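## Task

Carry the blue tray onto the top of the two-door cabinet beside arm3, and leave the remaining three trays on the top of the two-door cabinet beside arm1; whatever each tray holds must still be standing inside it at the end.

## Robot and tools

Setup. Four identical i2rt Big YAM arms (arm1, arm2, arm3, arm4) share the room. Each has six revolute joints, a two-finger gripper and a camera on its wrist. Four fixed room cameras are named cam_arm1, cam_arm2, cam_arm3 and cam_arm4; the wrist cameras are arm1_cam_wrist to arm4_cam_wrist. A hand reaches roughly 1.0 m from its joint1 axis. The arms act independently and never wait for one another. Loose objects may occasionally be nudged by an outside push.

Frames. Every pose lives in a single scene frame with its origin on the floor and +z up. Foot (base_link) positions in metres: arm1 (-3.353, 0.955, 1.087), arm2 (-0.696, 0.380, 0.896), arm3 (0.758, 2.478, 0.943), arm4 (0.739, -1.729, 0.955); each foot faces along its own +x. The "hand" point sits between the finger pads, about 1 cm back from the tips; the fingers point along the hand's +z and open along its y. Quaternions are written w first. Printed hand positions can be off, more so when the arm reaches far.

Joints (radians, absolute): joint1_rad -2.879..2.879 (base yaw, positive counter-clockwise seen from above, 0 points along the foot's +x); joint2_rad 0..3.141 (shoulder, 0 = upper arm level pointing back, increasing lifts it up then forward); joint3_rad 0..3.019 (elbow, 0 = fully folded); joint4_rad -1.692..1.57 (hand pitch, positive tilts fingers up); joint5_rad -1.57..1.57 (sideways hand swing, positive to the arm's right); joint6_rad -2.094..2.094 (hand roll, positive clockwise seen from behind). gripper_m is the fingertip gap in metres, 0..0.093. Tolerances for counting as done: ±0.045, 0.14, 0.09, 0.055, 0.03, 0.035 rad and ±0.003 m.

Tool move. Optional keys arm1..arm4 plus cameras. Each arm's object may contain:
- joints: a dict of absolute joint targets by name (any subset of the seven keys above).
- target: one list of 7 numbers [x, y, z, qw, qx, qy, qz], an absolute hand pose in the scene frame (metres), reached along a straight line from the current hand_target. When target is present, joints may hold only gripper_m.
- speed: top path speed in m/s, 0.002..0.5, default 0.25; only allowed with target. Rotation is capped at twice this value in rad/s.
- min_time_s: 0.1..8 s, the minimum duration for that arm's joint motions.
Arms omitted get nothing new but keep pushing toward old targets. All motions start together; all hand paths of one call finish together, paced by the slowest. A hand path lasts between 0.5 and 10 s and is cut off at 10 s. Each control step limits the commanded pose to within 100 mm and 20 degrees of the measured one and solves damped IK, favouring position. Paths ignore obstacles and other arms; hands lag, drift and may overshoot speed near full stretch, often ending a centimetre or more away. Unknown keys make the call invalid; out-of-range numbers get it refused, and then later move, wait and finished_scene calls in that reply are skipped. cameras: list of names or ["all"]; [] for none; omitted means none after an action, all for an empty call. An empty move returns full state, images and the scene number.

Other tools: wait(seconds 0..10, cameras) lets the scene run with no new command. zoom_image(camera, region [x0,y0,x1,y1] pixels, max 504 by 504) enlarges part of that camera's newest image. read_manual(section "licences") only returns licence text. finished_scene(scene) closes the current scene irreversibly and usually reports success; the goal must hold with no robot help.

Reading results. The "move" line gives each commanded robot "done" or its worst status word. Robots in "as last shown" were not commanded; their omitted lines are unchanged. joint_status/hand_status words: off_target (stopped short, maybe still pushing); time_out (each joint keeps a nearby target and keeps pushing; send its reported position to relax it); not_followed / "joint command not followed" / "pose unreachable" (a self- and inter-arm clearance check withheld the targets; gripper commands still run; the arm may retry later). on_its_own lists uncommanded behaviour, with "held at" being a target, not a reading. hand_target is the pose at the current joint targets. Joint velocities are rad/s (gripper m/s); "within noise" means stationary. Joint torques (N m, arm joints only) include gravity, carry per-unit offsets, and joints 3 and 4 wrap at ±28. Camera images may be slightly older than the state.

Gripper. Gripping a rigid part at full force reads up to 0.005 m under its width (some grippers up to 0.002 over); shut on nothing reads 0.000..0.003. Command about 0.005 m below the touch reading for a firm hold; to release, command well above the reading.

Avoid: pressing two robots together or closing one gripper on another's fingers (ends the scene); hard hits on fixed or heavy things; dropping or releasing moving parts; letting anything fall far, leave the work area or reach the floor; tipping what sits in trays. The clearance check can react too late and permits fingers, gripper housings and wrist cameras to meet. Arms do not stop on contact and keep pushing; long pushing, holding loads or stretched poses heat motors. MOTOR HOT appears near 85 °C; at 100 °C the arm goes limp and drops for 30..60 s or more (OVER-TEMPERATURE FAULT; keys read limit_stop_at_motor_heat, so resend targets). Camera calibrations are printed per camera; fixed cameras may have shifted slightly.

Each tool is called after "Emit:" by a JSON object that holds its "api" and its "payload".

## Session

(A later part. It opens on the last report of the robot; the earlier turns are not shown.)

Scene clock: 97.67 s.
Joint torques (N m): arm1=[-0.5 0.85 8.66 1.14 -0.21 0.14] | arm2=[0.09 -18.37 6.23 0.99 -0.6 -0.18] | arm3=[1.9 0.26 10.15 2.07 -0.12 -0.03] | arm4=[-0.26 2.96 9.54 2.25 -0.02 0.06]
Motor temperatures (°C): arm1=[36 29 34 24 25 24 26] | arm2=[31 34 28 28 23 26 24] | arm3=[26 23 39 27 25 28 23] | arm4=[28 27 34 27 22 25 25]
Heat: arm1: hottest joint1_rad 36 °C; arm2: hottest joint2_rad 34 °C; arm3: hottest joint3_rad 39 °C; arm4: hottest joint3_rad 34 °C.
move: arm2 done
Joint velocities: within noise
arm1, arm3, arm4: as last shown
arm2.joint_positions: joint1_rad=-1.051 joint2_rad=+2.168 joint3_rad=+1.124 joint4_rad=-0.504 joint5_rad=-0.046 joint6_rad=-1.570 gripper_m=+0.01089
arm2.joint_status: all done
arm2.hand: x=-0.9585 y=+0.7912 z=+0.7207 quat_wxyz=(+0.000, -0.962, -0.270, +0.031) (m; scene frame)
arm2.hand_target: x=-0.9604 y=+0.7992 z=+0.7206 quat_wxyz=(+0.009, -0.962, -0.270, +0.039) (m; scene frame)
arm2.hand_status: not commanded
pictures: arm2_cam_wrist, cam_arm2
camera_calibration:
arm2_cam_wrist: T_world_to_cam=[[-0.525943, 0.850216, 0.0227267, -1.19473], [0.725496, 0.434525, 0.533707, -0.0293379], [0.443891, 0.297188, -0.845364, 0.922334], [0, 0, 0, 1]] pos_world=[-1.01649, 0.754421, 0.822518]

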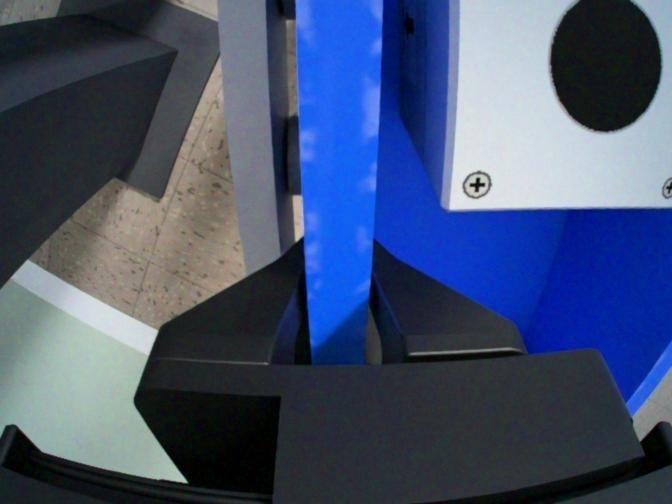

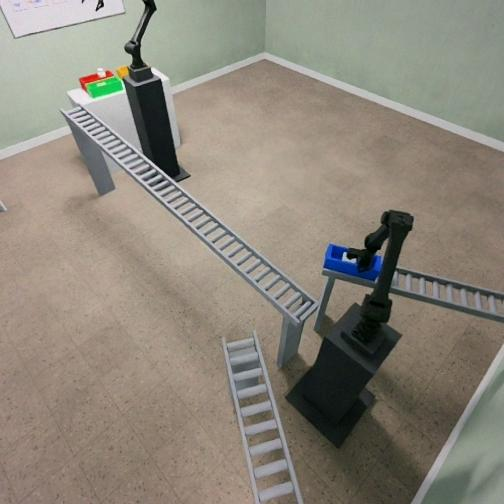

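Emit:
{"api": "move", "payload": {"arm2": {"joints": {"joint1_rad": -1.06, "joint2_rad": 2.197, "joint3_rad": 1.13, "joint4_rad": -0.482, "joint5_rad": -0.058, "joint6_rad": -1.58}, "min_time_s": 0.8}, "cameras": ["arm2_cam_wrist"]}}

Emit:
{"api": "zoom_image", "payload": {"camera": "arm2_cam_wrist", "region": [200, 0, 340, 260]}}

Scene clock: 99.30 s.
Joint torques (N m): arm1=[-1.03 0.73 8.68 1.02 -0.2 0.12] | arm2=[0.21 -16.79 6.06 0.85 -0.57 -0.18] | arm3=[1.49 0.56 10.17 2.14 -0.12 -0.06] | arm4=[-0.32 2.84 9.51 2.24 -0.03 0.05]
Motor temperatures (°C): arm1=[36 29 34 24 25 24 26] | arm2=[31 34 28 27 24 26 24] | arm3=[26 23 39 27 25 28 23] | arm4=[28 27 34 27 22 25 25]
Heat: arm1: hottest joint1_rad 36 °C; arm2: hottest joint2_rad 34 °C; arm3: hottest joint3_rad 39 °C; arm4: hottest joint3_rad 34 °C.
move: arm2 done
Joint velocities: within noise
arm1, arm3, arm4: as last shown
arm2.joint_positions: joint1_rad=-1.051 joint2_rad=+2.172 joint3_rad=+1.124 joint4_rad=-0.495 joint5_rad=-0.046 joint6_rad=-1.571 gripper_m=+0.01089
arm2.joint_status: all done
arm2.hand: x=-0.9590 y=+0.7921 z=+0.7188 quat_wxyz=(+0.003, -0.962, -0.270, +0.032) (m; scene frame)
arm2.hand_target: x=-0.9567 y=+0.7926 z=+0.7085 quat_wxyz=(-0.001, -0.962, -0.271, +0.037) (m; scene frame)
arm2.hand_status: not commanded
pictures: arm2_cam_wrist
camera_calibration:
arm2_cam_wrist: T_world_to_cam=[[-0.525808, 0.850154, 0.0276595, -1.19901], [0.727236, 0.432443, 0.533031, -0.0244566], [0.441197, 0.300387, -0.845644, 0.915776], [0, 0, 0, 1]] pos_world=[-1.0167, 0.754829, 0.820621]

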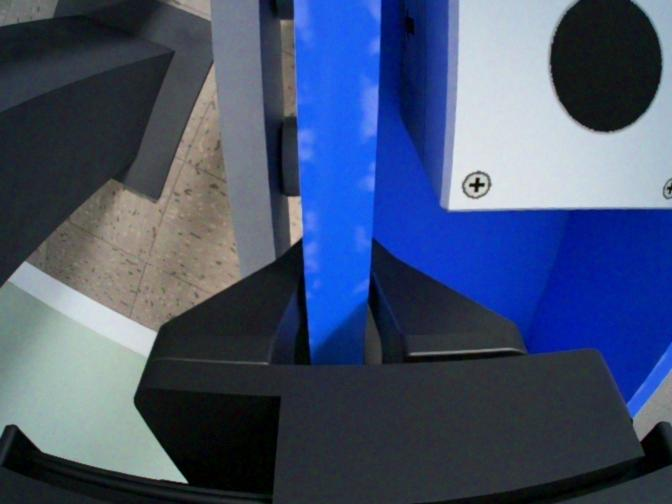

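Scaled by 1.938 from the camera's 672x504 image, which has a finer 960x720 frame.

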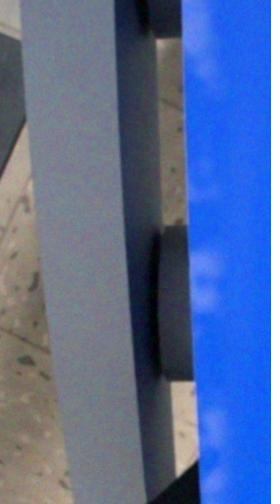

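Emit:
{"api": "move", "payload": {"arm2": {"joints": {"joint1_rad": -1.06, "joint2_rad": 2.19, "joint3_rad": 1.12, "joint4_rad": -0.535, "joint5_rad": -0.058, "joint6_rad": -1.58}, "min_time_s": 0.8}, "cameras": ["arm2_cam_wrist"]}}

Emit:
{"api": "zoom_image", "payload": {"camera": "arm2_cam_wrist", "region": [200, 0, 340, 260]}}

Scene clock: 101.60 s.
Joint torques (N m): arm1=[-0.62 0.67 8.69 1.03 -0.19 0.11] | arm2=[0.03 -17.32 5.18 -0.72 -0.56 -0.16] | arm3=[1.26 0.21 10.21 2.09 -0.11 -0.01] | arm4=[-0.38 2.9 9.52 2.24 -0.03 0.05]
Motor temperatures (°C): arm1=[36 29 34 24 25 24 25] | arm2=[31 34 28 27 24 26 24] | arm3=[26 23 39 27 25 28 23] | arm4=[28 27 34 27 22 25 25]
Heat: arm1: hottest joint1_rad 36 °C; arm2: hottest joint2_rad 34 °C; arm3: hottest joint3_rad 39 °C; arm4: hottest joint3_rad 34 °C.
move: arm2 done
Joint velocities: within noise
arm1, arm3, arm4: as last shown
arm2.joint_positions: joint1_rad=-1.051 joint2_rad=+2.172 joint3_rad=+1.124 joint4_rad=-0.507 joint5_rad=-0.046 joint6_rad=-1.571 gripper_m=+0.01089
arm2.joint_status: all done
arm2.hand: x=-0.9573 y=+0.7897 z=+0.7187 quat_wxyz=(-0.003, -0.962, -0.270, +0.030) (m; scene frame)
arm2.hand_target: x=-0.9481 y=+0.7783 z=+0.7101 quat_wxyz=(-0.028, -0.962, -0.270, +0.029) (m; scene frame)
arm2.hand_status: not commanded
pictures: arm2_cam_wrist
camera_calibration:
arm2_cam_wrist: T_world_to_cam=[[-0.525729, 0.850505, 0.0157866, -1.18779], [0.724053, 0.43767, 0.533097, -0.0318427], [0.446492, 0.291695, -0.845907, 0.927863], [0, 0, 0, 1]] pos_world=[-1.01568, 0.753506, 0.820612]

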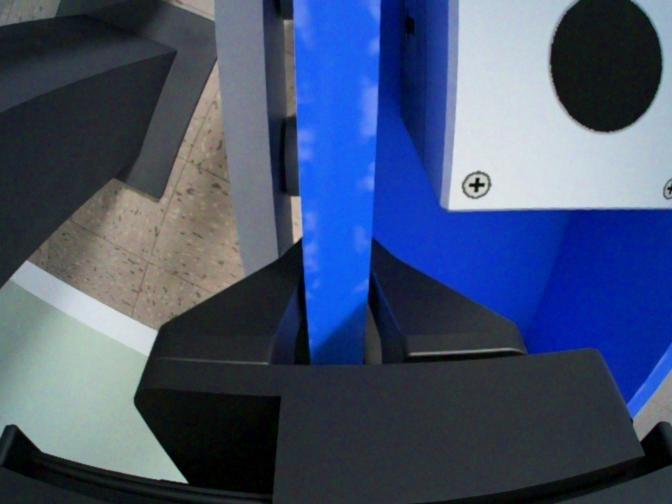

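Scaled by 1.938 from the camera's 672x504 image, which has a finer 960x720 frame.

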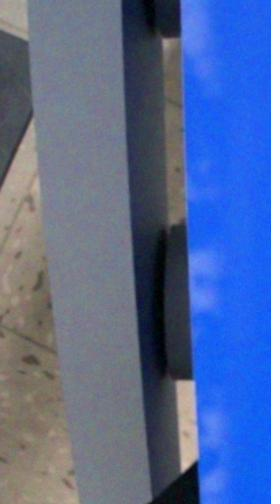

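Emit:
{"api": "move", "payload": {"arm2": {"joints": {"joint1_rad": -1.06, "joint2_rad": 2.11, "joint3_rad": 1.085, "joint4_rad": -0.525, "joint5_rad": -0.058, "joint6_rad": -1.58}, "min_time_s": 0.8}, "cameras": ["arm2_cam_wrist"]}}

Emit:
{"api": "zoom_image", "payload": {"camera": "arm2_cam_wrist", "region": [200, 0, 340, 260]}}

Scene clock: 105.73 s.
Joint torques (N m): arm1=[-0.56 0.21 8.73 0.98 -0.2 0.14] | arm2=[0.09 -20.84 5.12 -0.1 -0.51 -0.2] | arm3=[1.73 0.21 10.09 2.15 -0.11 -0.03] | arm4=[-0.21 2.78 9.55 2.24 -0.03 0.06]
Motor temperatures (°C): arm1=[36 29 34 24 25 24 25] | arm2=[31 35 28 27 24 26 24] | arm3=[26 23 39 27 25 28 23] | arm4=[28 27 34 27 22 25 25]
Heat: arm1: hottest joint1_rad 36 °C; arm2: hottest joint2_rad 35 °C; arm3: hottest joint3_rad 39 °C; arm4: hottest joint3_rad 34 °C.
move: arm2 done
Joint velocities: within noise
arm1, arm3, arm4: as last shown
arm2.joint_positions: joint1_rad=-1.051 joint2_rad=+2.145 joint3_rad=+1.088 joint4_rad=-0.514 joint5_rad=-0.048 joint6_rad=-1.569 gripper_m=+0.01089
arm2.joint_status: all done
arm2.hand: x=-0.9501 y=+0.7776 z=+0.7244 quat_wxyz=(-0.011, -0.963, -0.269, +0.029) (m; scene frame)
arm2.hand_target: x=-0.9512 y=+0.7840 z=+0.7398 quat_wxyz=(-0.002, -0.962, -0.270, +0.036) (m; scene frame)
arm2.hand_status: not commanded
pictures: arm2_cam_wrist
camera_calibration:
arm2_cam_wrist: T_world_to_cam=[[-0.524633, 0.851329, 0.0004749, -1.16227], [0.720909, 0.443965, 0.532152, -0.0420625], [0.452825, 0.279526, -0.846649, 0.948994], [0, 0, 0, 1]] pos_world=[-1.00917, 0.742875, 0.826401]

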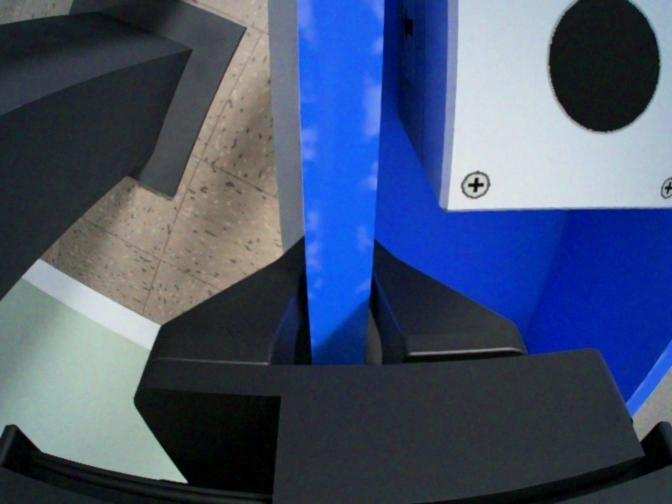

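Scaled by 1.938 from the camera's 672x504 image, which has a finer 960x720 frame.

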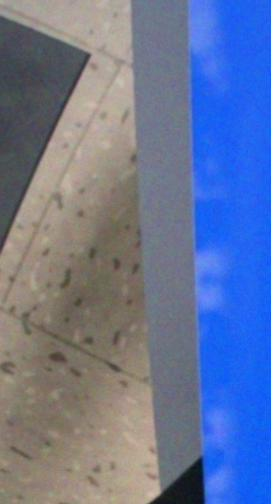

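Emit:
{"api": "move", "payload": {"arm2": {"joints": {"joint1_rad": -1.06, "joint2_rad": 2.12, "joint3_rad": 1.178, "joint4_rad": -0.555, "joint5_rad": -0.058, "joint6_rad": -1.58}, "min_time_s": 0.8}, "cameras": ["arm2_cam_wrist"]}}

Emit:
{"api": "zoom_image", "payload": {"camera": "arm2_cam_wrist", "region": [200, 0, 340, 260]}}

Scene clock: 107.83 s.
Joint torques (N m): arm1=[-0.79 0.73 8.62 0.92 -0.2 0.12] | arm2=[0.15 -20.95 9.35 0.18 -0.51 -0.18] | arm3=[1.9 0.32 10.09 2.11 -0.11 -0.03] | arm4=[-0.32 2.84 9.55 2.25 -0.03 0.05]
Motor temperatures (°C): arm1=[36 29 34 24 25 24 25] | arm2=[31 35 28 27 24 26 24] | arm3=[26 23 39 27 25 28 23] | arm4=[28 27 34 27 22 25 25]
Heat: arm1: hottest joint1_rad 36 °C; arm2: hottest joint2_rad 35 °C; arm3: hottest joint3_rad 39 °C; arm4: hottest joint3_rad 34 °C.
move: arm2 done
Joint velocities: within noise
arm1, arm3, arm4: as last shown
arm2.joint_positions: joint1_rad=-1.051 joint2_rad=+2.145 joint3_rad=+1.136 joint4_rad=-0.550 joint5_rad=-0.048 joint6_rad=-1.570 gripper_m=+0.01089
arm2.joint_status: all done
arm2.hand: x=-0.9598 y=+0.7938 z=+0.7339 quat_wxyz=(-0.005, -0.962, -0.270, +0.030) (m; scene frame)
arm2.hand_target: x=-0.9726 y=+0.8205 z=+0.7551 quat_wxyz=(+0.024, -0.961, -0.271, +0.043) (m; scene frame)
arm2.hand_status: not commanded
pictures: arm2_cam_wrist
camera_calibration:
arm2_cam_wrist: T_world_to_cam=[[-0.525154, 0.850911, 0.0127704, -1.19042], [0.724028, 0.438859, 0.532152, -0.0402206], [0.44721, 0.288708, -0.846552, 0.944186], [0, 0, 0, 1]] pos_world=[-1.01828, 0.757999, 0.835909]

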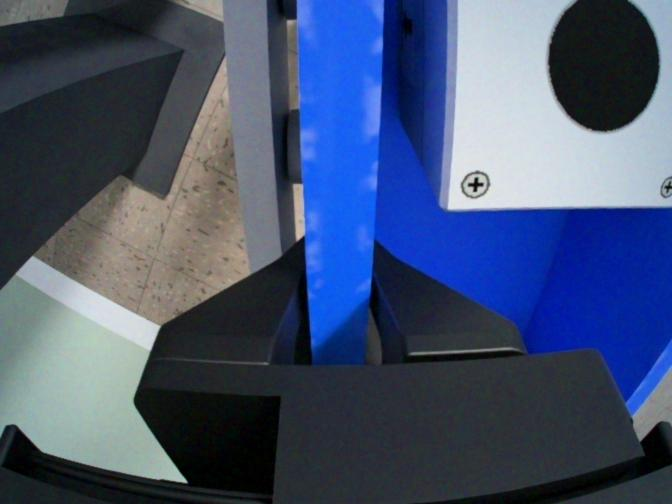

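Scaled by 1.938 from the camera's 672x504 image, which has a finer 960x720 frame.

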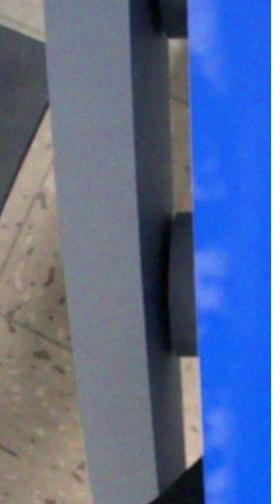

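Emit:
{"api": "move", "payload": {"arm2": {"joints": {"joint1_rad": -1.06, "joint2_rad": 2.13, "joint3_rad": 1.107, "joint4_rad": -0.512, "joint5_rad": -0.058, "joint6_rad": -1.58}, "min_time_s": 0.8}, "cameras": ["arm2_cam_wrist"]}}

Emit:
{"api": "zoom_image", "payload": {"camera": "arm2_cam_wrist", "region": [200, 0, 340, 260]}}

Scene clock: 110.13 s.
Joint torques (N m): arm1=[-1.08 1.08 8.64 1.02 -0.19 0.15] | arm2=[0.09 -19.66 6.11 0.87 -0.52 -0.19] | arm3=[1.55 0.38 10.04 2.06 -0.12 -0.05] | arm4=[-0.26 2.84 9.55 2.28 -0.03 0.06]
Motor temperatures (°C): arm1=[36 29 34 24 25 24 25] | arm2=[31 35 28 27 24 26 24] | arm3=[26 23 39 27 25 28 23] | arm4=[28 27 34 27 22 25 25]
Heat: arm1: hottest joint1_rad 36 °C; arm2: hottest joint2_rad 35 °C; arm3: hottest joint3_rad 39 °C; arm4: hottest joint3_rad 34 °C.
move: arm2 done
Joint velocities: within noise
arm1, arm3, arm4: as last shown
arm2.joint_positions: joint1_rad=-1.051 joint2_rad=+2.145 joint3_rad=+1.099 joint4_rad=-0.529 joint5_rad=-0.048 joint6_rad=-1.570 gripper_m=+0.01089
arm2.joint_status: all done
arm2.hand: x=-0.9514 y=+0.7799 z=+0.7266 quat_wxyz=(-0.012, -0.963, -0.269, +0.028) (m; scene frame)
arm2.hand_target: x=-0.9562 y=+0.7924 z=+0.7350 quat_wxyz=(+0.005, -0.962, -0.271, +0.038) (m; scene frame)
arm2.hand_status: not commanded
pictures: arm2_cam_wrist
camera_calibration:
arm2_cam_wrist: T_world_to_cam=[[-0.525355, 0.850877, -0.00323656, -1.16263], [0.719507, 0.446268, 0.532122, -0.0463419], [0.454215, 0.277224, -0.846661, 0.953984], [0, 0, 0, 1]] pos_world=[-1.01076, 0.745469, 0.828598]

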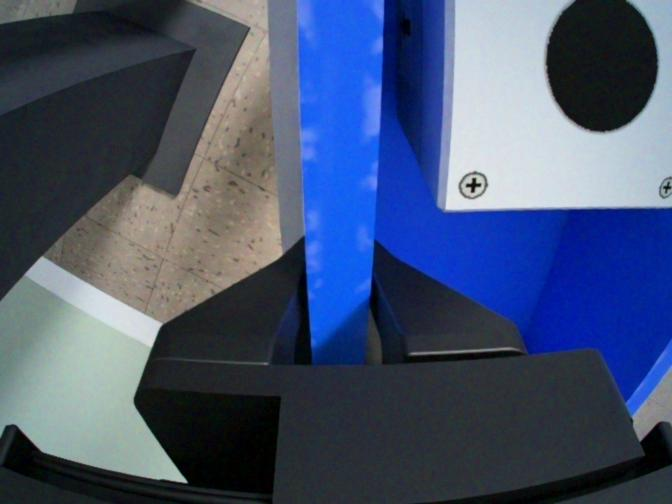

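Scaled by 1.938 from the camera's 672x504 image, which has a finer 960x720 frame.

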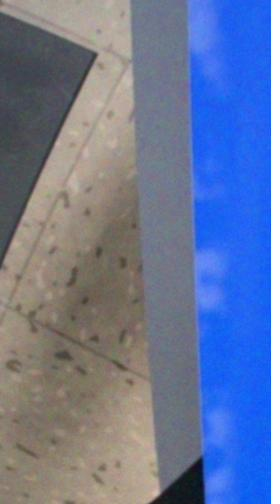

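Emit:
{"api": "move", "payload": {"arm2": {"joints": {"joint1_rad": -1.06, "joint2_rad": 2.148, "joint3_rad": 1.152, "joint4_rad": -0.494, "joint5_rad": -0.058, "joint6_rad": -1.58}, "min_time_s": 0.8}, "cameras": ["arm2_cam_wrist"]}}

Emit:
{"api": "zoom_image", "payload": {"camera": "arm2_cam_wrist", "region": [200, 0, 340, 260]}}

Scene clock: 112.03 s.
Joint torques (N m): arm1=[-0.79 0.67 8.58 1.07 -0.21 0.12] | arm2=[0.09 -19.43 9.06 1.02 -0.5 -0.18] | arm3=[1.85 0.15 10.14 2.06 -0.11 -0.04] | arm4=[-0.32 2.96 9.55 2.28 -0.03 0.06]
Motor temperatures (°C): arm1=[36 29 34 24 25 24 25] | arm2=[31 35 28 27 24 26 24] | arm3=[26 23 39 27 25 28 23] | arm4=[28 27 34 27 22 25 25]
Heat: arm1: hottest joint1_rad 36 °C; arm2: hottest joint2_rad 35 °C; arm3: hottest joint3_rad 39 °C; arm4: hottest joint3_rad 34 °C.
move: arm2 done
Joint velocities: within noise
arm1, arm3, arm4: as last shown
arm2.joint_positions: joint1_rad=-1.051 joint2_rad=+2.157 joint3_rad=+1.109 joint4_rad=-0.512 joint5_rad=-0.048 joint6_rad=-1.570 gripper_m=+0.01089
arm2.joint_status: all done
arm2.hand: x=-0.9548 y=+0.7852 z=+0.7228 quat_wxyz=(-0.006, -0.962, -0.270, +0.030) (m; scene frame)
arm2.hand_target: x=-0.9691 y=+0.8140 z=+0.7362 quat_wxyz=(+0.027, -0.961, -0.271, +0.044) (m; scene frame)
arm2.hand_status: not commanded
pictures: arm2_cam_wrist
camera_calibration:
arm2_cam_wrist: T_world_to_cam=[[-0.525492, 0.850724, 0.0112351, -1.17935], [0.723596, 0.439942, 0.531845, -0.0351973], [0.447511, 0.28761, -0.846767, 0.936311], [0, 0, 0, 1]] pos_world=[-1.01328, 0.749496, 0.824807]

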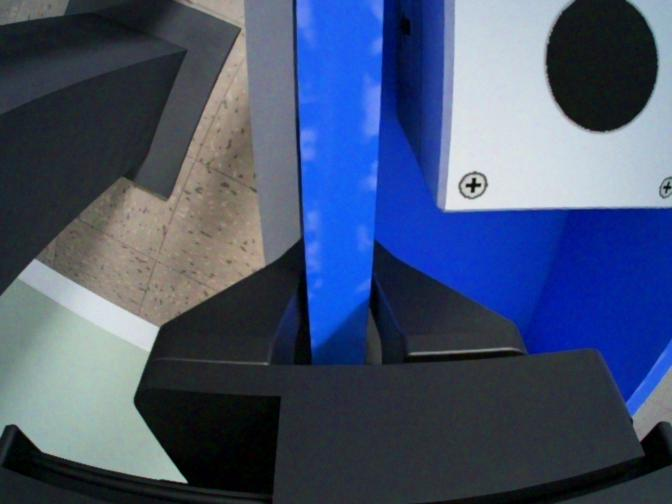

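Scaled by 1.938 from the camera's 672x504 image, which has a finer 960x720 frame.

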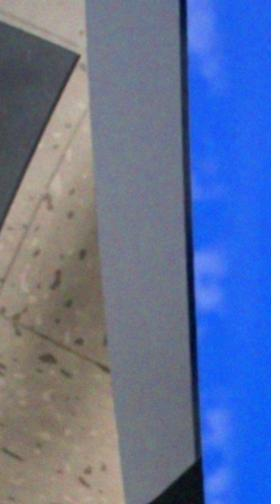

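Emit:
{"api": "move", "payload": {"arm2": {"joints": {"joint1_rad": -1.06, "joint2_rad": 2.18, "joint3_rad": 1.15, "joint4_rad": -0.485, "joint5_rad": -0.058, "joint6_rad": -1.58}, "min_time_s": 0.8}, "cameras": ["arm2_cam_wrist"]}}

Emit:
{"api": "zoom_image", "payload": {"camera": "arm2_cam_wrist", "region": [200, 0, 340, 260]}}

Scene clock: 113.77 s.
Joint torques (N m): arm1=[-0.62 0.5 8.59 1.03 -0.2 0.15] | arm2=[0.03 -17.38 8.36 0.9 -0.49 -0.16] | arm3=[1.73 0.38 10.11 2.15 -0.12 -0.03] | arm4=[-0.26 2.9 9.54 2.22 -0.04 0.05]
Motor temperatures (°C): arm1=[36 29 34 24 25 24 25] | arm2=[31 35 28 27 24 26 24] | arm3=[26 23 39 27 25 28 23] | arm4=[28 27 34 27 22 25 25]
Heat: arm1: hottest joint1_rad 36 °C; arm2: hottest joint2_rad 35 °C; arm3: hottest joint3_rad 39 °C; arm4: hottest joint3_rad 34 °C.
move: arm2 done
Joint velocities: within noise
arm1.joint_positions: joint1_rad=+1.893 joint2_rad=+0.694 joint3_rad=+1.216 joint4_rad=-1.183 joint5_rad=+0.003 joint6_rad=-0.514 gripper_m=+0.09293
arm1.joint_status: not commanded
arm1.hand: x=-3.2886 y=+0.6676 z=+1.5542 quat_wxyz=(+0.271, +0.359, +0.820, -0.354) (m; scene frame)
arm1.hand_target: x=-3.2880 y=+0.6679 z=+1.5406 quat_wxyz=(+0.263, +0.368, +0.826, -0.337) (m; scene frame)
arm1.hand_status: not commanded
arm2.joint_positions: joint1_rad=-1.051 joint2_rad=+2.165 joint3_rad=+1.115 joint4_rad=-0.499 joint5_rad=-0.048 joint6_rad=-1.571 gripper_m=+0.01089
arm2.joint_status: all done
arm2.hand: x=-0.9570 y=+0.7888 z=+0.7202 quat_wxyz=(+0.000, -0.962, -0.270, +0.032) (m; scene frame)
arm2.hand_target: x=-0.9648 y=+0.8065 z=+0.7205 quat_wxyz=(+0.015, -0.962, -0.271, +0.041) (m; scene frame)
arm2.hand_status: not commanded
arm3.joint_positions: joint1_rad=-0.415 joint2_rad=+0.640 joint3_rad=+1.444 joint4_rad=-1.295 joint5_rad=-0.232 joint6_rad=-0.126 gripper_m=+0.09396
arm3.joint_status: not commanded
arm3.hand: x=+0.9993 y=+2.5240 z=+1.5132 quat_wxyz=(-0.512, +0.127, -0.846, -0.077) (m; scene frame)
arm3.hand_target: x=+0.9965 y=+2.5239 z=+1.5259 quat_wxyz=(-0.524, +0.127, -0.839, -0.076) (m; scene frame)
arm3.hand_status: not commanded
arm4.joint_positions: joint1_rad=+0.385 joint2_rad=+0.628 joint3_rad=+1.385 joint4_rad=-1.571 joint5_rad=-0.065 joint6_rad=-0.063 gripper_m=+0.09396
arm4.joint_status: not commanded
arm4.hand: x=+0.9336 y=-1.7515 z=+1.4482 quat_wxyz=(-0.377, -0.040, -0.925, +0.016) (m; scene frame)
arm4.hand_target: x=+0.9321 y=-1.7512 z=+1.4566 quat_wxyz=(-0.387, -0.040, -0.921, +0.018) (m; scene frame)
arm4.hand_status: not commanded
pictures: arm2_cam_wrist
camera_calibration:
arm2_cam_wrist: T_world_to_cam=[[-0.525629, 0.85043, 0.0219722, -1.19114], [0.726451, 0.43526, 0.531805, -0.0272993], [0.4427, 0.295494, -0.846582, 0.923035], [0, 0, 0, 1]] pos_world=[-1.01489, 0.752116, 0.822114]

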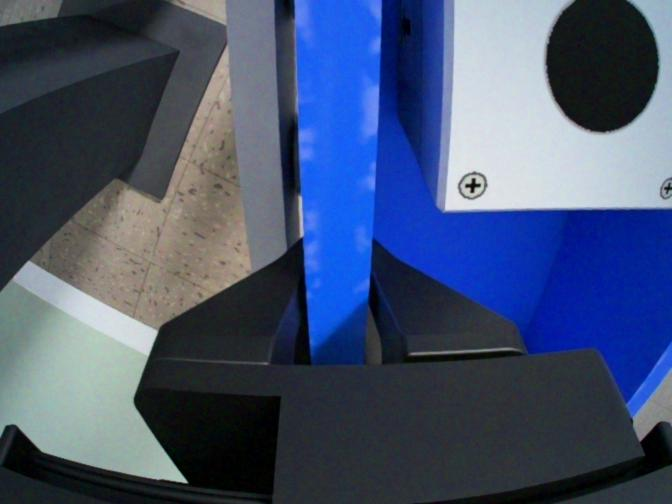

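Scaled by 1.938 from the camera's 672x504 image, which has a finer 960x720 frame.

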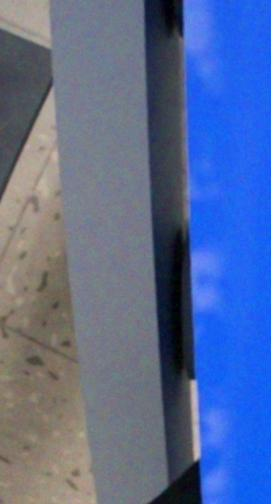

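Emit:
{"api": "move", "payload": {"arm2": {"joints": {"joint1_rad": -1.06, "joint2_rad": 2.185, "joint3_rad": 1.14, "joint4_rad": -0.53, "joint5_rad": -0.058, "joint6_rad": -1.58}, "min_time_s": 0.6}, "cameras": ["arm2_cam_wrist"]}}

Emit:
{"api": "zoom_image", "payload": {"camera": "arm2_cam_wrist", "region": [200, 0, 340, 260]}}

Scene clock: 115.43 s.
Joint torques (N m): arm1=[-0.26 0.91 8.55 1.09 -0.18 0.14] | arm2=[0.09 -17.08 7.32 -0.32 -0.5 -0.17] | arm3=[2.02 0.15 10.1 2.07 -0.1 -0.04] | arm4=[-0.32 2.96 9.57 2.25 -0.03 0.05]
Motor temperatures (°C): arm1=[36 29 34 24 25 24 25] | arm2=[31 35 28 27 24 26 24] | arm3=[26 23 39 27 25 28 23] | arm4=[28 27 34 27 22 25 25]
Heat: arm1: hottest joint1_rad 36 °C; arm2: hottest joint2_rad 35 °C; arm3: hottest joint3_rad 39 °C; arm4: hottest joint3_rad 34 °C.
move: arm2 done
Joint velocities: within noise
arm1, arm3, arm4: as last shown
arm2.joint_positions: joint1_rad=-1.051 joint2_rad=+2.167 joint3_rad=+1.118 joint4_rad=-0.511 joint5_rad=-0.048 joint6_rad=-1.571 gripper_m=+0.01089
arm2.joint_status: all done
arm2.hand: x=-0.9561 y=+0.7872 z=+0.7201 quat_wxyz=(-0.006, -0.962, -0.270, +0.030) (m; scene frame)
arm2.hand_target: x=-0.9553 y=+0.7905 z=+0.7157 quat_wxyz=(-0.014, -0.962, -0.270, +0.033) (m; scene frame)
arm2.hand_status: not commanded
pictures: arm2_cam_wrist
camera_calibration:
arm2_cam_wrist: T_world_to_cam=[[-0.526114, 0.850339, 0.0113031, -1.18211], [0.723277, 0.440429, 0.531876, -0.0344152], [0.447297, 0.288002, -0.846747, 0.933503], [0, 0, 0, 1]] pos_world=[-1.01458, 0.751497, 0.822107]

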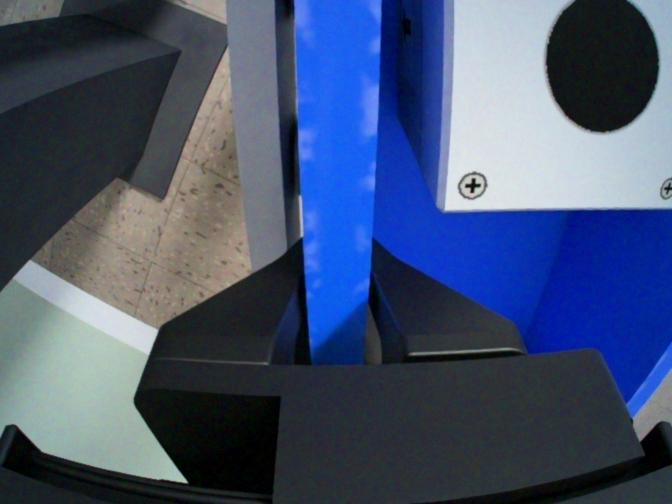

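Scaled by 1.938 from the camera's 672x504 image, which has a finer 960x720 frame.

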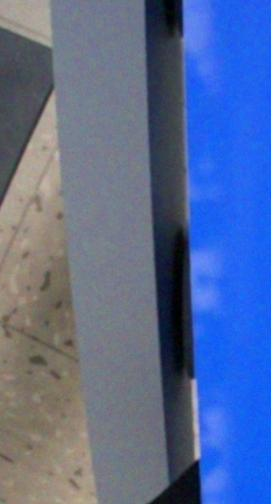

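Emit:
{"api": "move", "payload": {"arm2": {"target": [-0.88, 0.8345, 0.9, 0, -0.9627, -0.2706, 0], "speed": 0.45, "joints": {"gripper_m": 0.093}}, "arm3": {"joints": {"joint1_rad": -1.364, "joint2_rad": 2.14, "joint3_rad": 1.225, "joint4_rad": -0.65, "joint5_rad": 0.0, "joint6_rad": 1.686}, "min_time_s": 3}, "cameras": ["cam_arm2", "arm2_cam_wrist", "arm3_cam_wrist"]}}

Scene clock: 120.77 s.
Joint torques (N m): arm1=[-0.5 0.67 8.51 1.18 -0.23 0.13] | arm2=[0.26 -15.03 10.74 -0.08 0.08 -0.16] | arm3=[1.26 -16.38 5.85 0.66 0.13 0.06] | arm4=[-0.32 2.96 9.54 2.25 -0.03 0.05]
Motor temperatures (°C): arm1=[36 29 34 24 25 24 25] | arm2=[31 35 28 27 24 26 24] | arm3=[26 23 39 27 25 28 23] | arm4=[28 27 34 27 22 25 25]
Heat: arm1: hottest joint1_rad 36 °C; arm2: hottest joint2_rad 35 °C; arm3: hottest joint3_rad 39 °C; arm4: hottest joint3_rad 34 °C.
move: arm2 done; arm3 done
Joint velocities: within noise
arm1, arm4: as last shown
arm2.joint_positions: joint1_rad=-1.205 joint2_rad=+1.795 joint3_rad=+1.159 joint4_rad=-0.921 joint5_rad=+0.010 joint6_rad=-1.721 gripper_m=+0.09294
arm2.joint_status: all done
arm2.hand: x=-0.8791 y=+0.8271 z=+0.9017 quat_wxyz=(+0.003, -0.963, -0.269, +0.001) (m; scene frame)
arm2.hand_target: x=-0.8799 y=+0.8344 z=+0.9000 quat_wxyz=(+0.000, -0.963, -0.271, +0.000) (m; scene frame)
arm2.hand_status: done (0.008 m and 0.4 deg from the pose sent, 0.201 m and 3.5 deg at the start; pose on its path clipped on 4 of 78 steps)
arm3.joint_positions: joint1_rad=-1.359 joint2_rad=+2.143 joint3_rad=+1.217 joint4_rad=-0.659 joint5_rad=-0.002 joint6_rad=+1.678 gripper_m=+0.09398
arm3.joint_status: all done
arm3.hand: x=+1.0699 y=+2.0753 z=+0.7990 quat_wxyz=(+0.009, -0.962, -0.273, +0.005) (m; scene frame)
arm3.hand_target: x=+1.0726 y=+2.0675 z=+0.8024 quat_wxyz=(-0.001, -0.964, -0.267, +0.002) (m; scene frame)
arm3.hand_status: not commanded
pictures: arm2_cam_wrist, arm3_cam_wrist, cam_arm2
camera_calibration:
arm2_cam_wrist: T_world_to_cam=[[-0.523496, 0.851952, 0.0113753, -1.17669], [0.696391, 0.42014, 0.581826, -0.25614], [0.490908, 0.312505, -0.813234, 1.02922], [0, 0, 0, 1]] pos_world=[-0.942868, 0.788461, 0.999407]
arm3_cam_wrist: T_world_to_cam=[[-0.518133, 0.854858, 0.0274874, -1.24248], [0.704192, 0.408133, 0.580982, -2.05955], [0.485439, 0.320383, -0.813452, -0.407712], [0, 0, 0, 1]] pos_world=[1.00447, 2.03334, 0.89906]

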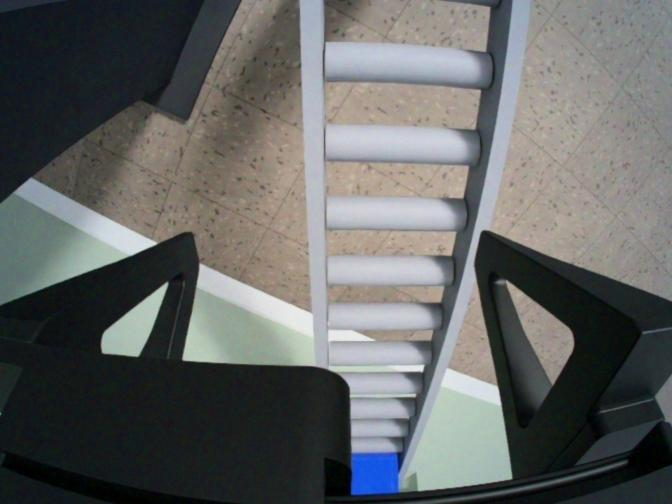

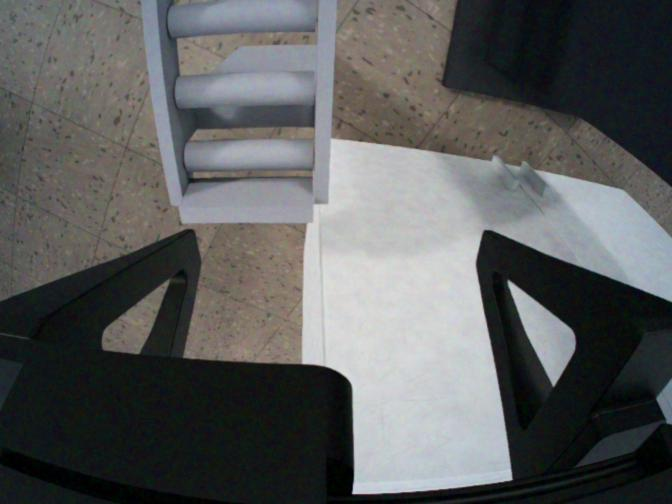

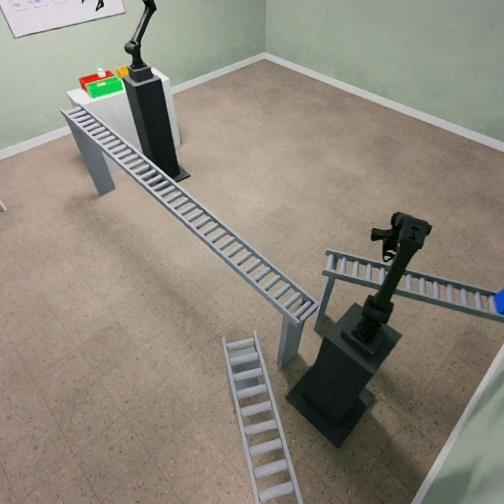

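Emit:
{"api": "move", "payload": {"arm2": {"joints": {"joint1_rad": -1.205, "joint2_rad": 0.7, "joint3_rad": 1.2, "joint4_rad": -1.2, "joint5_rad": 0.0, "joint6_rad": -0.5}, "min_time_s": 3}, "cameras": ["cam_arm3", "arm3_cam_wrist"]}}

Scene clock: 125.77 s.
Joint torques (N m): arm1=[-0.79 0.62 8.55 1.05 -0.19 0.15] | arm2=[0.67 -0.21 14.69 1.25 0 0.06] | arm3=[0.97 -16.26 5.91 0.68 0.16 0.08] | arm4=[-0.32 3.02 9.52 2.21 -0.03 0.05]
Motor temperatures (°C): arm1=[36 29 34 24 25 24 25] | arm2=[31 34 28 27 23 26 24] | arm3=[26 23 39 27 25 28 23] | arm4=[28 27 34 27 22 25 25]
Heat: arm1: hottest joint1_rad 36 °C; arm2: hottest joint2_rad 34 °C; arm3: hottest joint3_rad 39 °C; arm4: hottest joint3_rad 34 °C.
move: arm2 done
Joint velocities: within noise
arm1, arm3, arm4: as last shown
arm2.joint_positions: joint1_rad=-1.205 joint2_rad=+0.696 joint3_rad=+1.159 joint4_rad=-1.188 joint5_rad=+0.002 joint6_rad=-0.508 gripper_m=+0.09294
arm2.joint_status: all done
arm2.hand: x=-0.8078 y=+0.6646 z=+1.3248 quat_wxyz=(+0.301, -0.862, +0.303, +0.275) (m; scene frame)
arm2.hand_target: x=-0.8074 y=+0.6633 z=+1.3431 quat_wxyz=(+0.308, -0.856, +0.304, +0.284) (m; scene frame)
arm2.hand_status: not commanded
pictures: arm3_cam_wrist, cam_arm3
camera_calibration:
arm3_cam_wrist: T_world_to_cam=[[-0.517809, 0.855055, 0.0274843, -1.2432], [0.704357, 0.407874, 0.580965, -2.05917], [0.485547, 0.320187, -0.813464, -0.407413], [0, 0, 0, 1]] pos_world=[1.00447, 2.03334, 0.89906]

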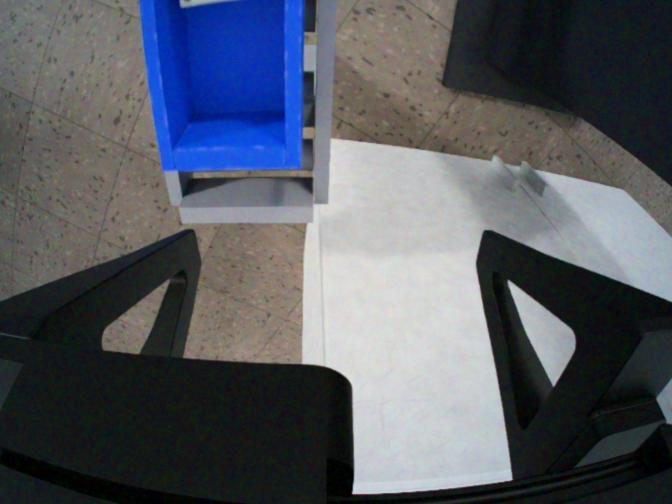

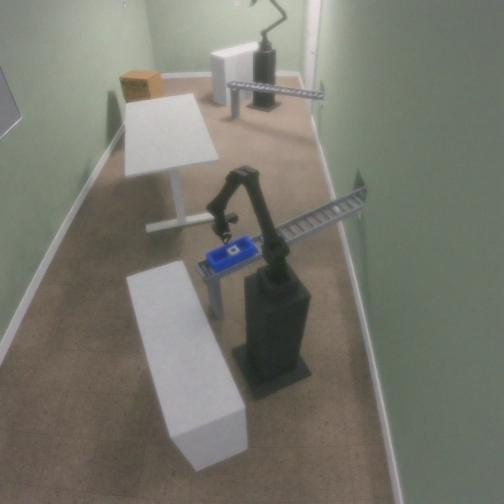

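Emit:
{"api": "move", "payload": {"arm3": {"target": [1.048, 2.033, 0.66, 0, -0.9671, -0.2546, 0], "speed": 0.3}, "cameras": ["arm3_cam_wrist"]}}

Emit:
{"api": "zoom_image", "payload": {"camera": "arm3_cam_wrist", "region": [180, 0, 500, 320]}}

Scene clock: 128.77 s.
Joint torques (N m): arm1=[-0.73 0.73 8.53 1.1 -0.21 0.11] | arm2=[0.56 -0.21 14.74 1.25 -0.01 0.05] | arm3=[0.85 -17.08 5.49 0.58 -0.04 -0.13] | arm4=[-0.21 2.96 9.57 2.25 -0.04 0.06]
Motor temperatures (°C): arm1=[35 28 34 24 25 24 25] | arm2=[31 34 29 27 23 26 24] | arm3=[26 23 39 27 25 28 23] | arm4=[28 27 34 27 22 25 25]
Heat: arm1: hottest joint1_rad 35 °C; arm2: hottest joint2_rad 34 °C; arm3: hottest joint3_rad 39 °C; arm4: hottest joint3_rad 34 °C.
move: arm3 off_target
Joint velocities: within noise
arm1, arm2, arm4: as last shown
arm3.joint_positions: joint1_rad=-1.432 joint2_rad=+2.475 joint3_rad=+1.344 joint4_rad=-0.459 joint5_rad=-0.002 joint6_rad=+1.643 gripper_m=+0.09398
arm3.joint_status: not commanded
arm3.hand: x=+1.0440 y=+2.0462 z=+0.6579 quat_wxyz=(+0.012, -0.967, -0.255, +0.005) (m; scene frame)
arm3.hand_target: x=+1.0480 y=+2.0331 z=+0.6603 quat_wxyz=(+0.000, -0.967, -0.255, +0.000) (m; scene frame)
arm3.hand_status: off_target (0.014 m and 1.5 deg from the pose sent, 0.147 m and 2.5 deg at the start)
pictures: arm3_cam_wrist
camera_calibration:
arm3_cam_wrist: T_world_to_cam=[[-0.485062, 0.87387, 0.0326509, -1.30395], [0.720596, 0.378273, 0.581077, -1.90354], [0.495434, 0.305386, -0.813194, -0.480341], [0, 0, 0, 1]] pos_world=[0.977162, 2.00623, 0.758065]

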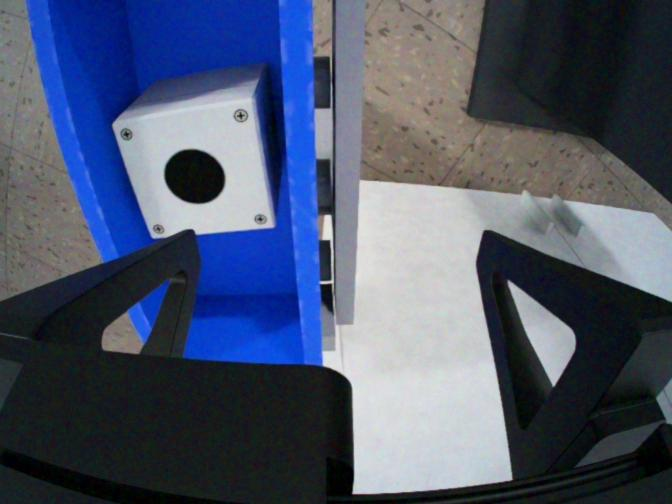

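Scaled by 1.575 from the camera's 672x504 image, which has a finer 960x720 frame.

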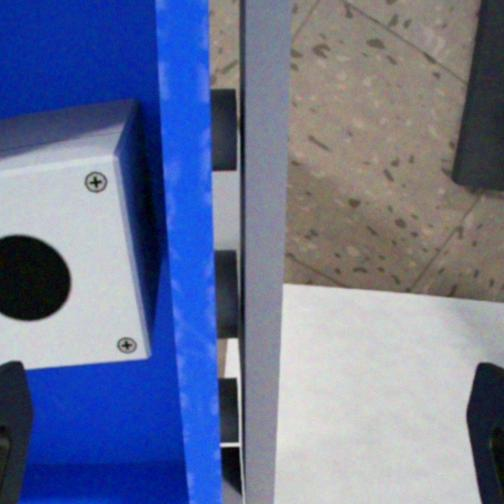

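Emit:
{"api": "move", "payload": {"arm3": {"joints": {"joint1_rad": -1.535, "joint2_rad": 2.497, "joint3_rad": 1.38, "joint4_rad": -0.428, "joint5_rad": 0.0, "joint6_rad": 1.547}, "min_time_s": 1.0}, "cameras": ["arm3_cam_wrist"]}}

Emit:
{"api": "zoom_image", "payload": {"camera": "arm3_cam_wrist", "region": [160, 0, 480, 320]}}

Scene clock: 137.87 s.
Joint torques (N m): arm1=[-0.5 0.97 8.55 1.01 -0.19 0.15] | arm2=[0.56 -0.38 14.72 1.25 0 0.06] | arm3=[0.5 -16.26 5.89 0.69 0.16 -0.1] | arm4=[-0.32 2.96 9.57 2.24 -0.03 0.05]
Motor temperatures (°C): arm1=[35 28 34 24 25 24 25] | arm2=[31 33 30 27 23 26 23] | arm3=[26 23 38 26 25 28 23] | arm4=[28 27 34 27 22 25 25]
Heat: arm1: hottest joint1_rad 35 °C; arm2: hottest joint2_rad 33 °C; arm3: hottest joint3_rad 38 °C; arm4: hottest joint3_rad 34 °C.
move: arm3 done
Joint velocities: within noise
arm1, arm2, arm4: as last shown
arm3.joint_positions: joint1_rad=-1.522 joint2_rad=+2.482 joint3_rad=+1.356 joint4_rad=-0.437 joint5_rad=-0.002 joint6_rad=+1.556 gripper_m=+0.09398
arm3.joint_status: all done
arm3.hand: x=+1.0083 y=+2.0139 z=+0.6563 quat_wxyz=(-0.001, -0.967, -0.254, +0.001) (m; scene frame)
arm3.hand_target: x=+1.0070 y=+2.0012 z=+0.6530 quat_wxyz=(-0.011, -0.968, -0.251, +0.000) (m; scene frame)
arm3.hand_status: not commanded
pictures: arm3_cam_wrist
camera_calibration:
arm3_cam_wrist: T_world_to_cam=[[-0.483072, 0.875559, 0.0061815, -1.28096], [0.713575, 0.38959, 0.582263, -1.88115], [0.507397, 0.285686, -0.812977, -0.426712], [0, 0, 0, 1]] pos_world=[0.940056, 1.97634, 0.756335]

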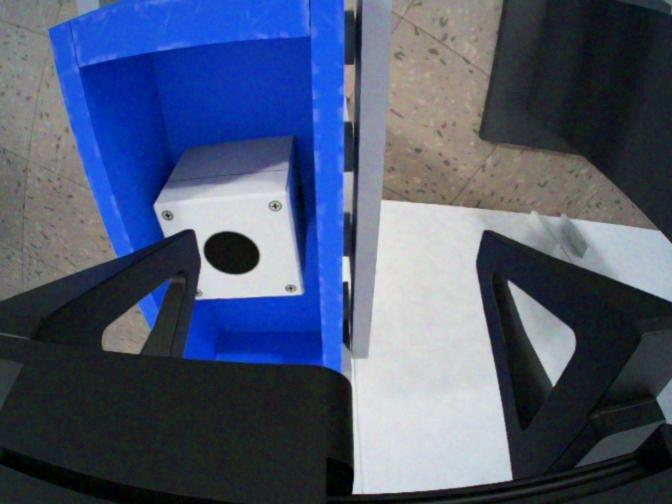

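Scaled by 1.575 from the camera's 672x504 image, which has a finer 960x720 frame.

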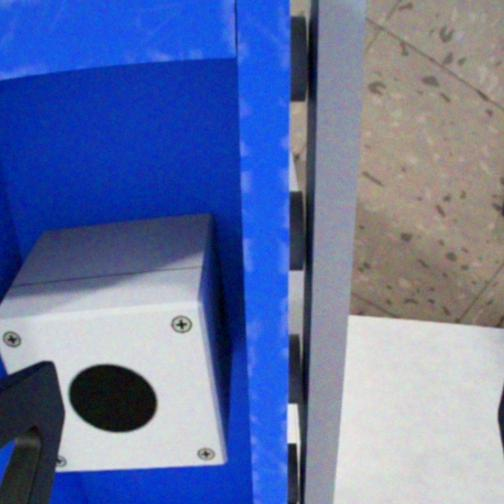

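Emit:
{"api": "move", "payload": {"arm3": {"joints": {"joint1_rad": -1.307, "joint2_rad": 2.602, "joint3_rad": 1.472, "joint4_rad": -0.41, "joint5_rad": 0.0, "joint6_rad": 1.772}, "min_time_s": 1.3}, "cameras": ["arm3_cam_wrist"]}}

Emit:
{"api": "zoom_image", "payload": {"camera": "arm3_cam_wrist", "region": [180, 0, 500, 320]}}

Scene clock: 144.50 s.
Joint torques (N m): arm1=[-0.56 0.79 8.75 1.09 -0.18 0.14] | arm2=[0.56 -0.09 14.72 1.28 -0.01 0.07] | arm3=[2.49 -16.67 5.82 0.72 0.11 0.11] | arm4=[-0.32 2.96 9.54 2.22 -0.03 0.05]
Motor temperatures (°C): arm1=[35 28 34 24 25 24 25] | arm2=[31 33 30 27 23 26 23] | arm3=[26 24 38 26 25 28 23] | arm4=[28 27 34 27 22 25 25]
Heat: arm1: hottest joint1_rad 35 °C; arm2: hottest joint2_rad 33 °C; arm3: hottest joint3_rad 38 °C; arm4: hottest joint3_rad 34 °C.
move: arm3 done
Joint velocities: within noise
arm1, arm2, arm4: as last shown
arm3.joint_positions: joint1_rad=-1.316 joint2_rad=+2.588 joint3_rad=+1.447 joint4_rad=-0.420 joint5_rad=-0.002 joint6_rad=+1.764 gripper_m=+0.09398
arm3.joint_status: all done
arm3.hand: x=+1.1061 y=+2.0661 z=+0.6162 quat_wxyz=(-0.002, -0.968, -0.253, +0.000) (m; scene frame)
arm3.hand_target: x=+1.1164 y=+2.0606 z=+0.6131 quat_wxyz=(-0.011, -0.967, -0.253, -0.003) (m; scene frame)
arm3.hand_status: not commanded
pictures: arm3_cam_wrist
camera_calibration:
arm3_cam_wrist: T_world_to_cam=[[-0.481761, 0.876293, 0.00400806, -1.28084], [0.712753, 0.389182, 0.583542, -1.94689], [0.509794, 0.283985, -0.812073, -0.523472], [0, 0, 0, 1]] pos_world=[1.03746, 2.02875, 0.716129]

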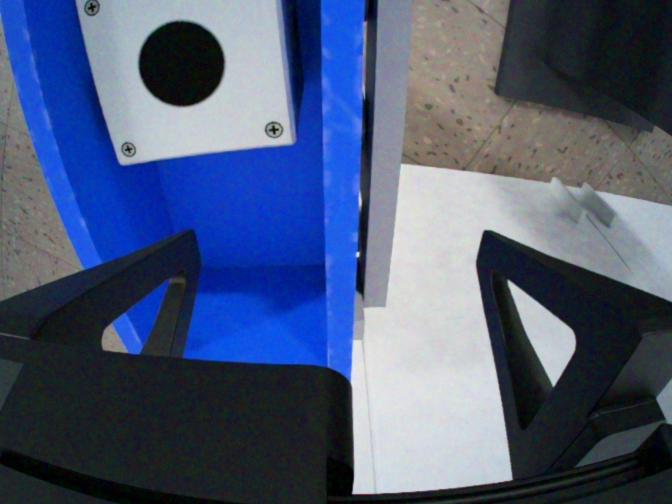

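Scaled by 1.575 from the camera's 672x504 image, which has a finer 960x720 frame.

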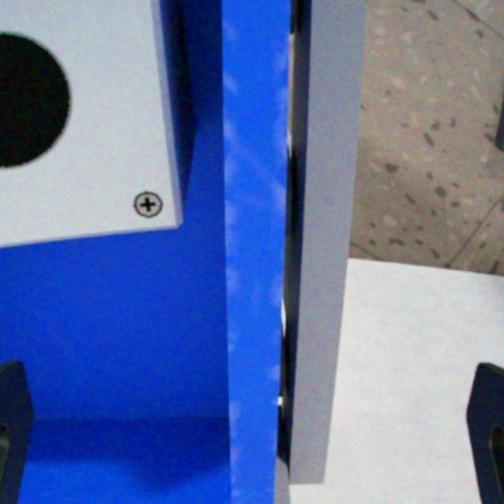

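Emit:
{"api": "move", "payload": {"arm3": {"joints": {"joint1_rad": -1.288, "joint2_rad": 2.788, "joint3_rad": 1.604, "joint4_rad": -0.36, "joint5_rad": 0.0, "joint6_rad": 1.791}, "min_time_s": 1.3}, "cameras": ["arm3_cam_wrist"]}}

Emit:
{"api": "move", "payload": {"arm3": {"joints": {"gripper_m": 0.006}}, "cameras": ["arm3_cam_wrist"]}}

Scene clock: 148.60 s.
Joint torques (N m): arm1=[-0.62 1.08 8.62 1.09 -0.17 0.12] | arm2=[0.5 -0.21 14.74 1.26 -0.02 0.06] | arm3=[2.55 -17.32 4.97 0.77 0.12 0.07] | arm4=[-0.21 2.9 9.54 2.22 -0.03 0.06]
Motor temperatures (°C): arm1=[35 28 34 24 25 24 25] | arm2=[31 33 31 27 23 26 23] | arm3=[26 25 37 26 25 28 23] | arm4=[28 27 34 27 22 25 25]
Heat: arm1: hottest joint1_rad 35 °C; arm2: hottest joint2_rad 33 °C; arm3: hottest joint3_rad 37 °C; arm4: hottest joint3_rad 34 °C.
move: arm3 done
Joint velocities: within noise
arm1, arm2, arm4: as last shown
arm3.joint_positions: joint1_rad=-1.301 joint2_rad=+2.775 joint3_rad=+1.583 joint4_rad=-0.370 joint5_rad=-0.002 joint6_rad=+1.782 gripper_m=+0.09398
arm3.joint_status: all done
arm3.hand: x=+1.1129 y=+2.0700 z=+0.5397 quat_wxyz=(-0.002, -0.968, -0.251, +0.001) (m; scene frame)
arm3.hand_target: x=+1.1234 y=+2.0684 z=+0.5359 quat_wxyz=(-0.010, -0.967, -0.253, -0.003) (m; scene frame)
arm3.hand_status: not commanded
pictures: arm3_cam_wrist
camera_calibration:
arm3_cam_wrist: T_world_to_cam=[[-0.47874, 0.877943, 0.00482511, -1.28798], [0.714341, 0.386321, 0.583501, -1.90455], [0.510417, 0.282792, -0.812098, -0.588466], [0, 0, 0, 1]] pos_world=[1.04426, 2.03296, 0.63963]

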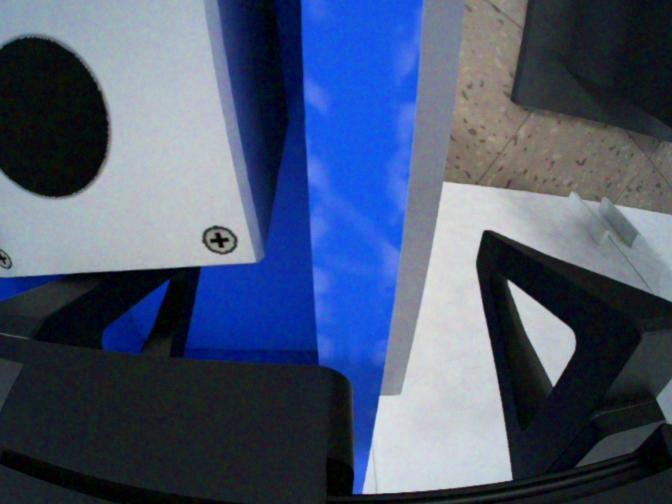

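Scene clock: 149.50 s.
Joint torques (N m): arm1=[-0.67 0.91 8.69 1.1 -0.23 0.14] | arm2=[0.5 -0.09 14.72 1.29 -0.01 0.06] | arm3=[3.02 -17.2 4.96 0.65 0.09 0.09] | arm4=[-0.21 3.02 9.57 2.25 -0.03 0.04]
Motor temperatures (°C): arm1=[35 28 34 24 25 24 25] | arm2=[31 33 31 27 23 26 23] | arm3=[26 25 37 26 25 28 23] | arm4=[28 27 34 27 22 25 25]
Heat: arm1: hottest joint1_rad 35 °C; arm2: hottest joint2_rad 33 °C; arm3: hottest joint3_rad 37 °C; arm4: hottest joint3_rad 34 °C.
move: arm3 off_target
Joint velocities: within noise
arm1.joint_positions: joint1_rad=+1.893 joint2_rad=+0.694 joint3_rad=+1.216 joint4_rad=-1.183 joint5_rad=+0.003 joint6_rad=-0.514 gripper_m=+0.09293
arm1.joint_status: not commanded
arm1.hand: x=-3.2886 y=+0.6676 z=+1.5542 quat_wxyz=(+0.271, +0.359, +0.820, -0.354) (m; scene frame)
arm1.hand_target: x=-3.2880 y=+0.6679 z=+1.5406 quat_wxyz=(+0.263, +0.368, +0.826, -0.337) (m; scene frame)
arm1.hand_status: not commanded
arm2: as last shown
arm3.joint_positions: joint1_rad=-1.300 joint2_rad=+2.775 joint3_rad=+1.583 joint4_rad=-0.368 joint5_rad=-0.001 joint6_rad=+1.782 gripper_m=+0.01222
arm3.joint_status: gripper_m off_target (ended at +0.01225, target +0.00600)
arm3.hand: x=+1.1133 y=+2.0696 z=+0.5398 quat_wxyz=(-0.003, -0.968, -0.252, +0.000) (m; scene frame)
arm3.hand_target: x=+1.1235 y=+2.0684 z=+0.5359 quat_wxyz=(-0.010, -0.967, -0.253, -0.003) (m; scene frame)
arm3.hand_status: not commanded
arm4.joint_positions: joint1_rad=+0.385 joint2_rad=+0.628 joint3_rad=+1.385 joint4_rad=-1.571 joint5_rad=-0.065 joint6_rad=-0.063 gripper_m=+0.09396
arm4.joint_status: not commanded
arm4.hand: x=+0.9336 y=-1.7515 z=+1.4482 quat_wxyz=(-0.377, -0.040, -0.925, +0.016) (m; scene frame)
arm4.hand_target: x=+0.9321 y=-1.7512 z=+1.4566 quat_wxyz=(-0.387, -0.040, -0.921, +0.018) (m; scene frame)
arm4.hand_status: not commanded
pictures: arm3_cam_wrist
camera_calibration:
arm3_cam_wrist: T_world_to_cam=[[-0.479446, 0.877567, 0.00272035, -1.28468], [0.713594, 0.388053, 0.583266, -1.90737], [0.510799, 0.281586, -0.812277, -0.586338], [0, 0, 0, 1]] pos_world=[1.04465, 2.03265, 0.639729]

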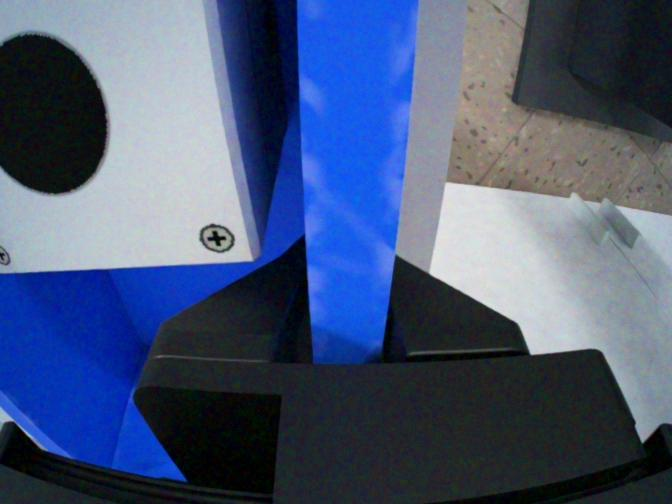

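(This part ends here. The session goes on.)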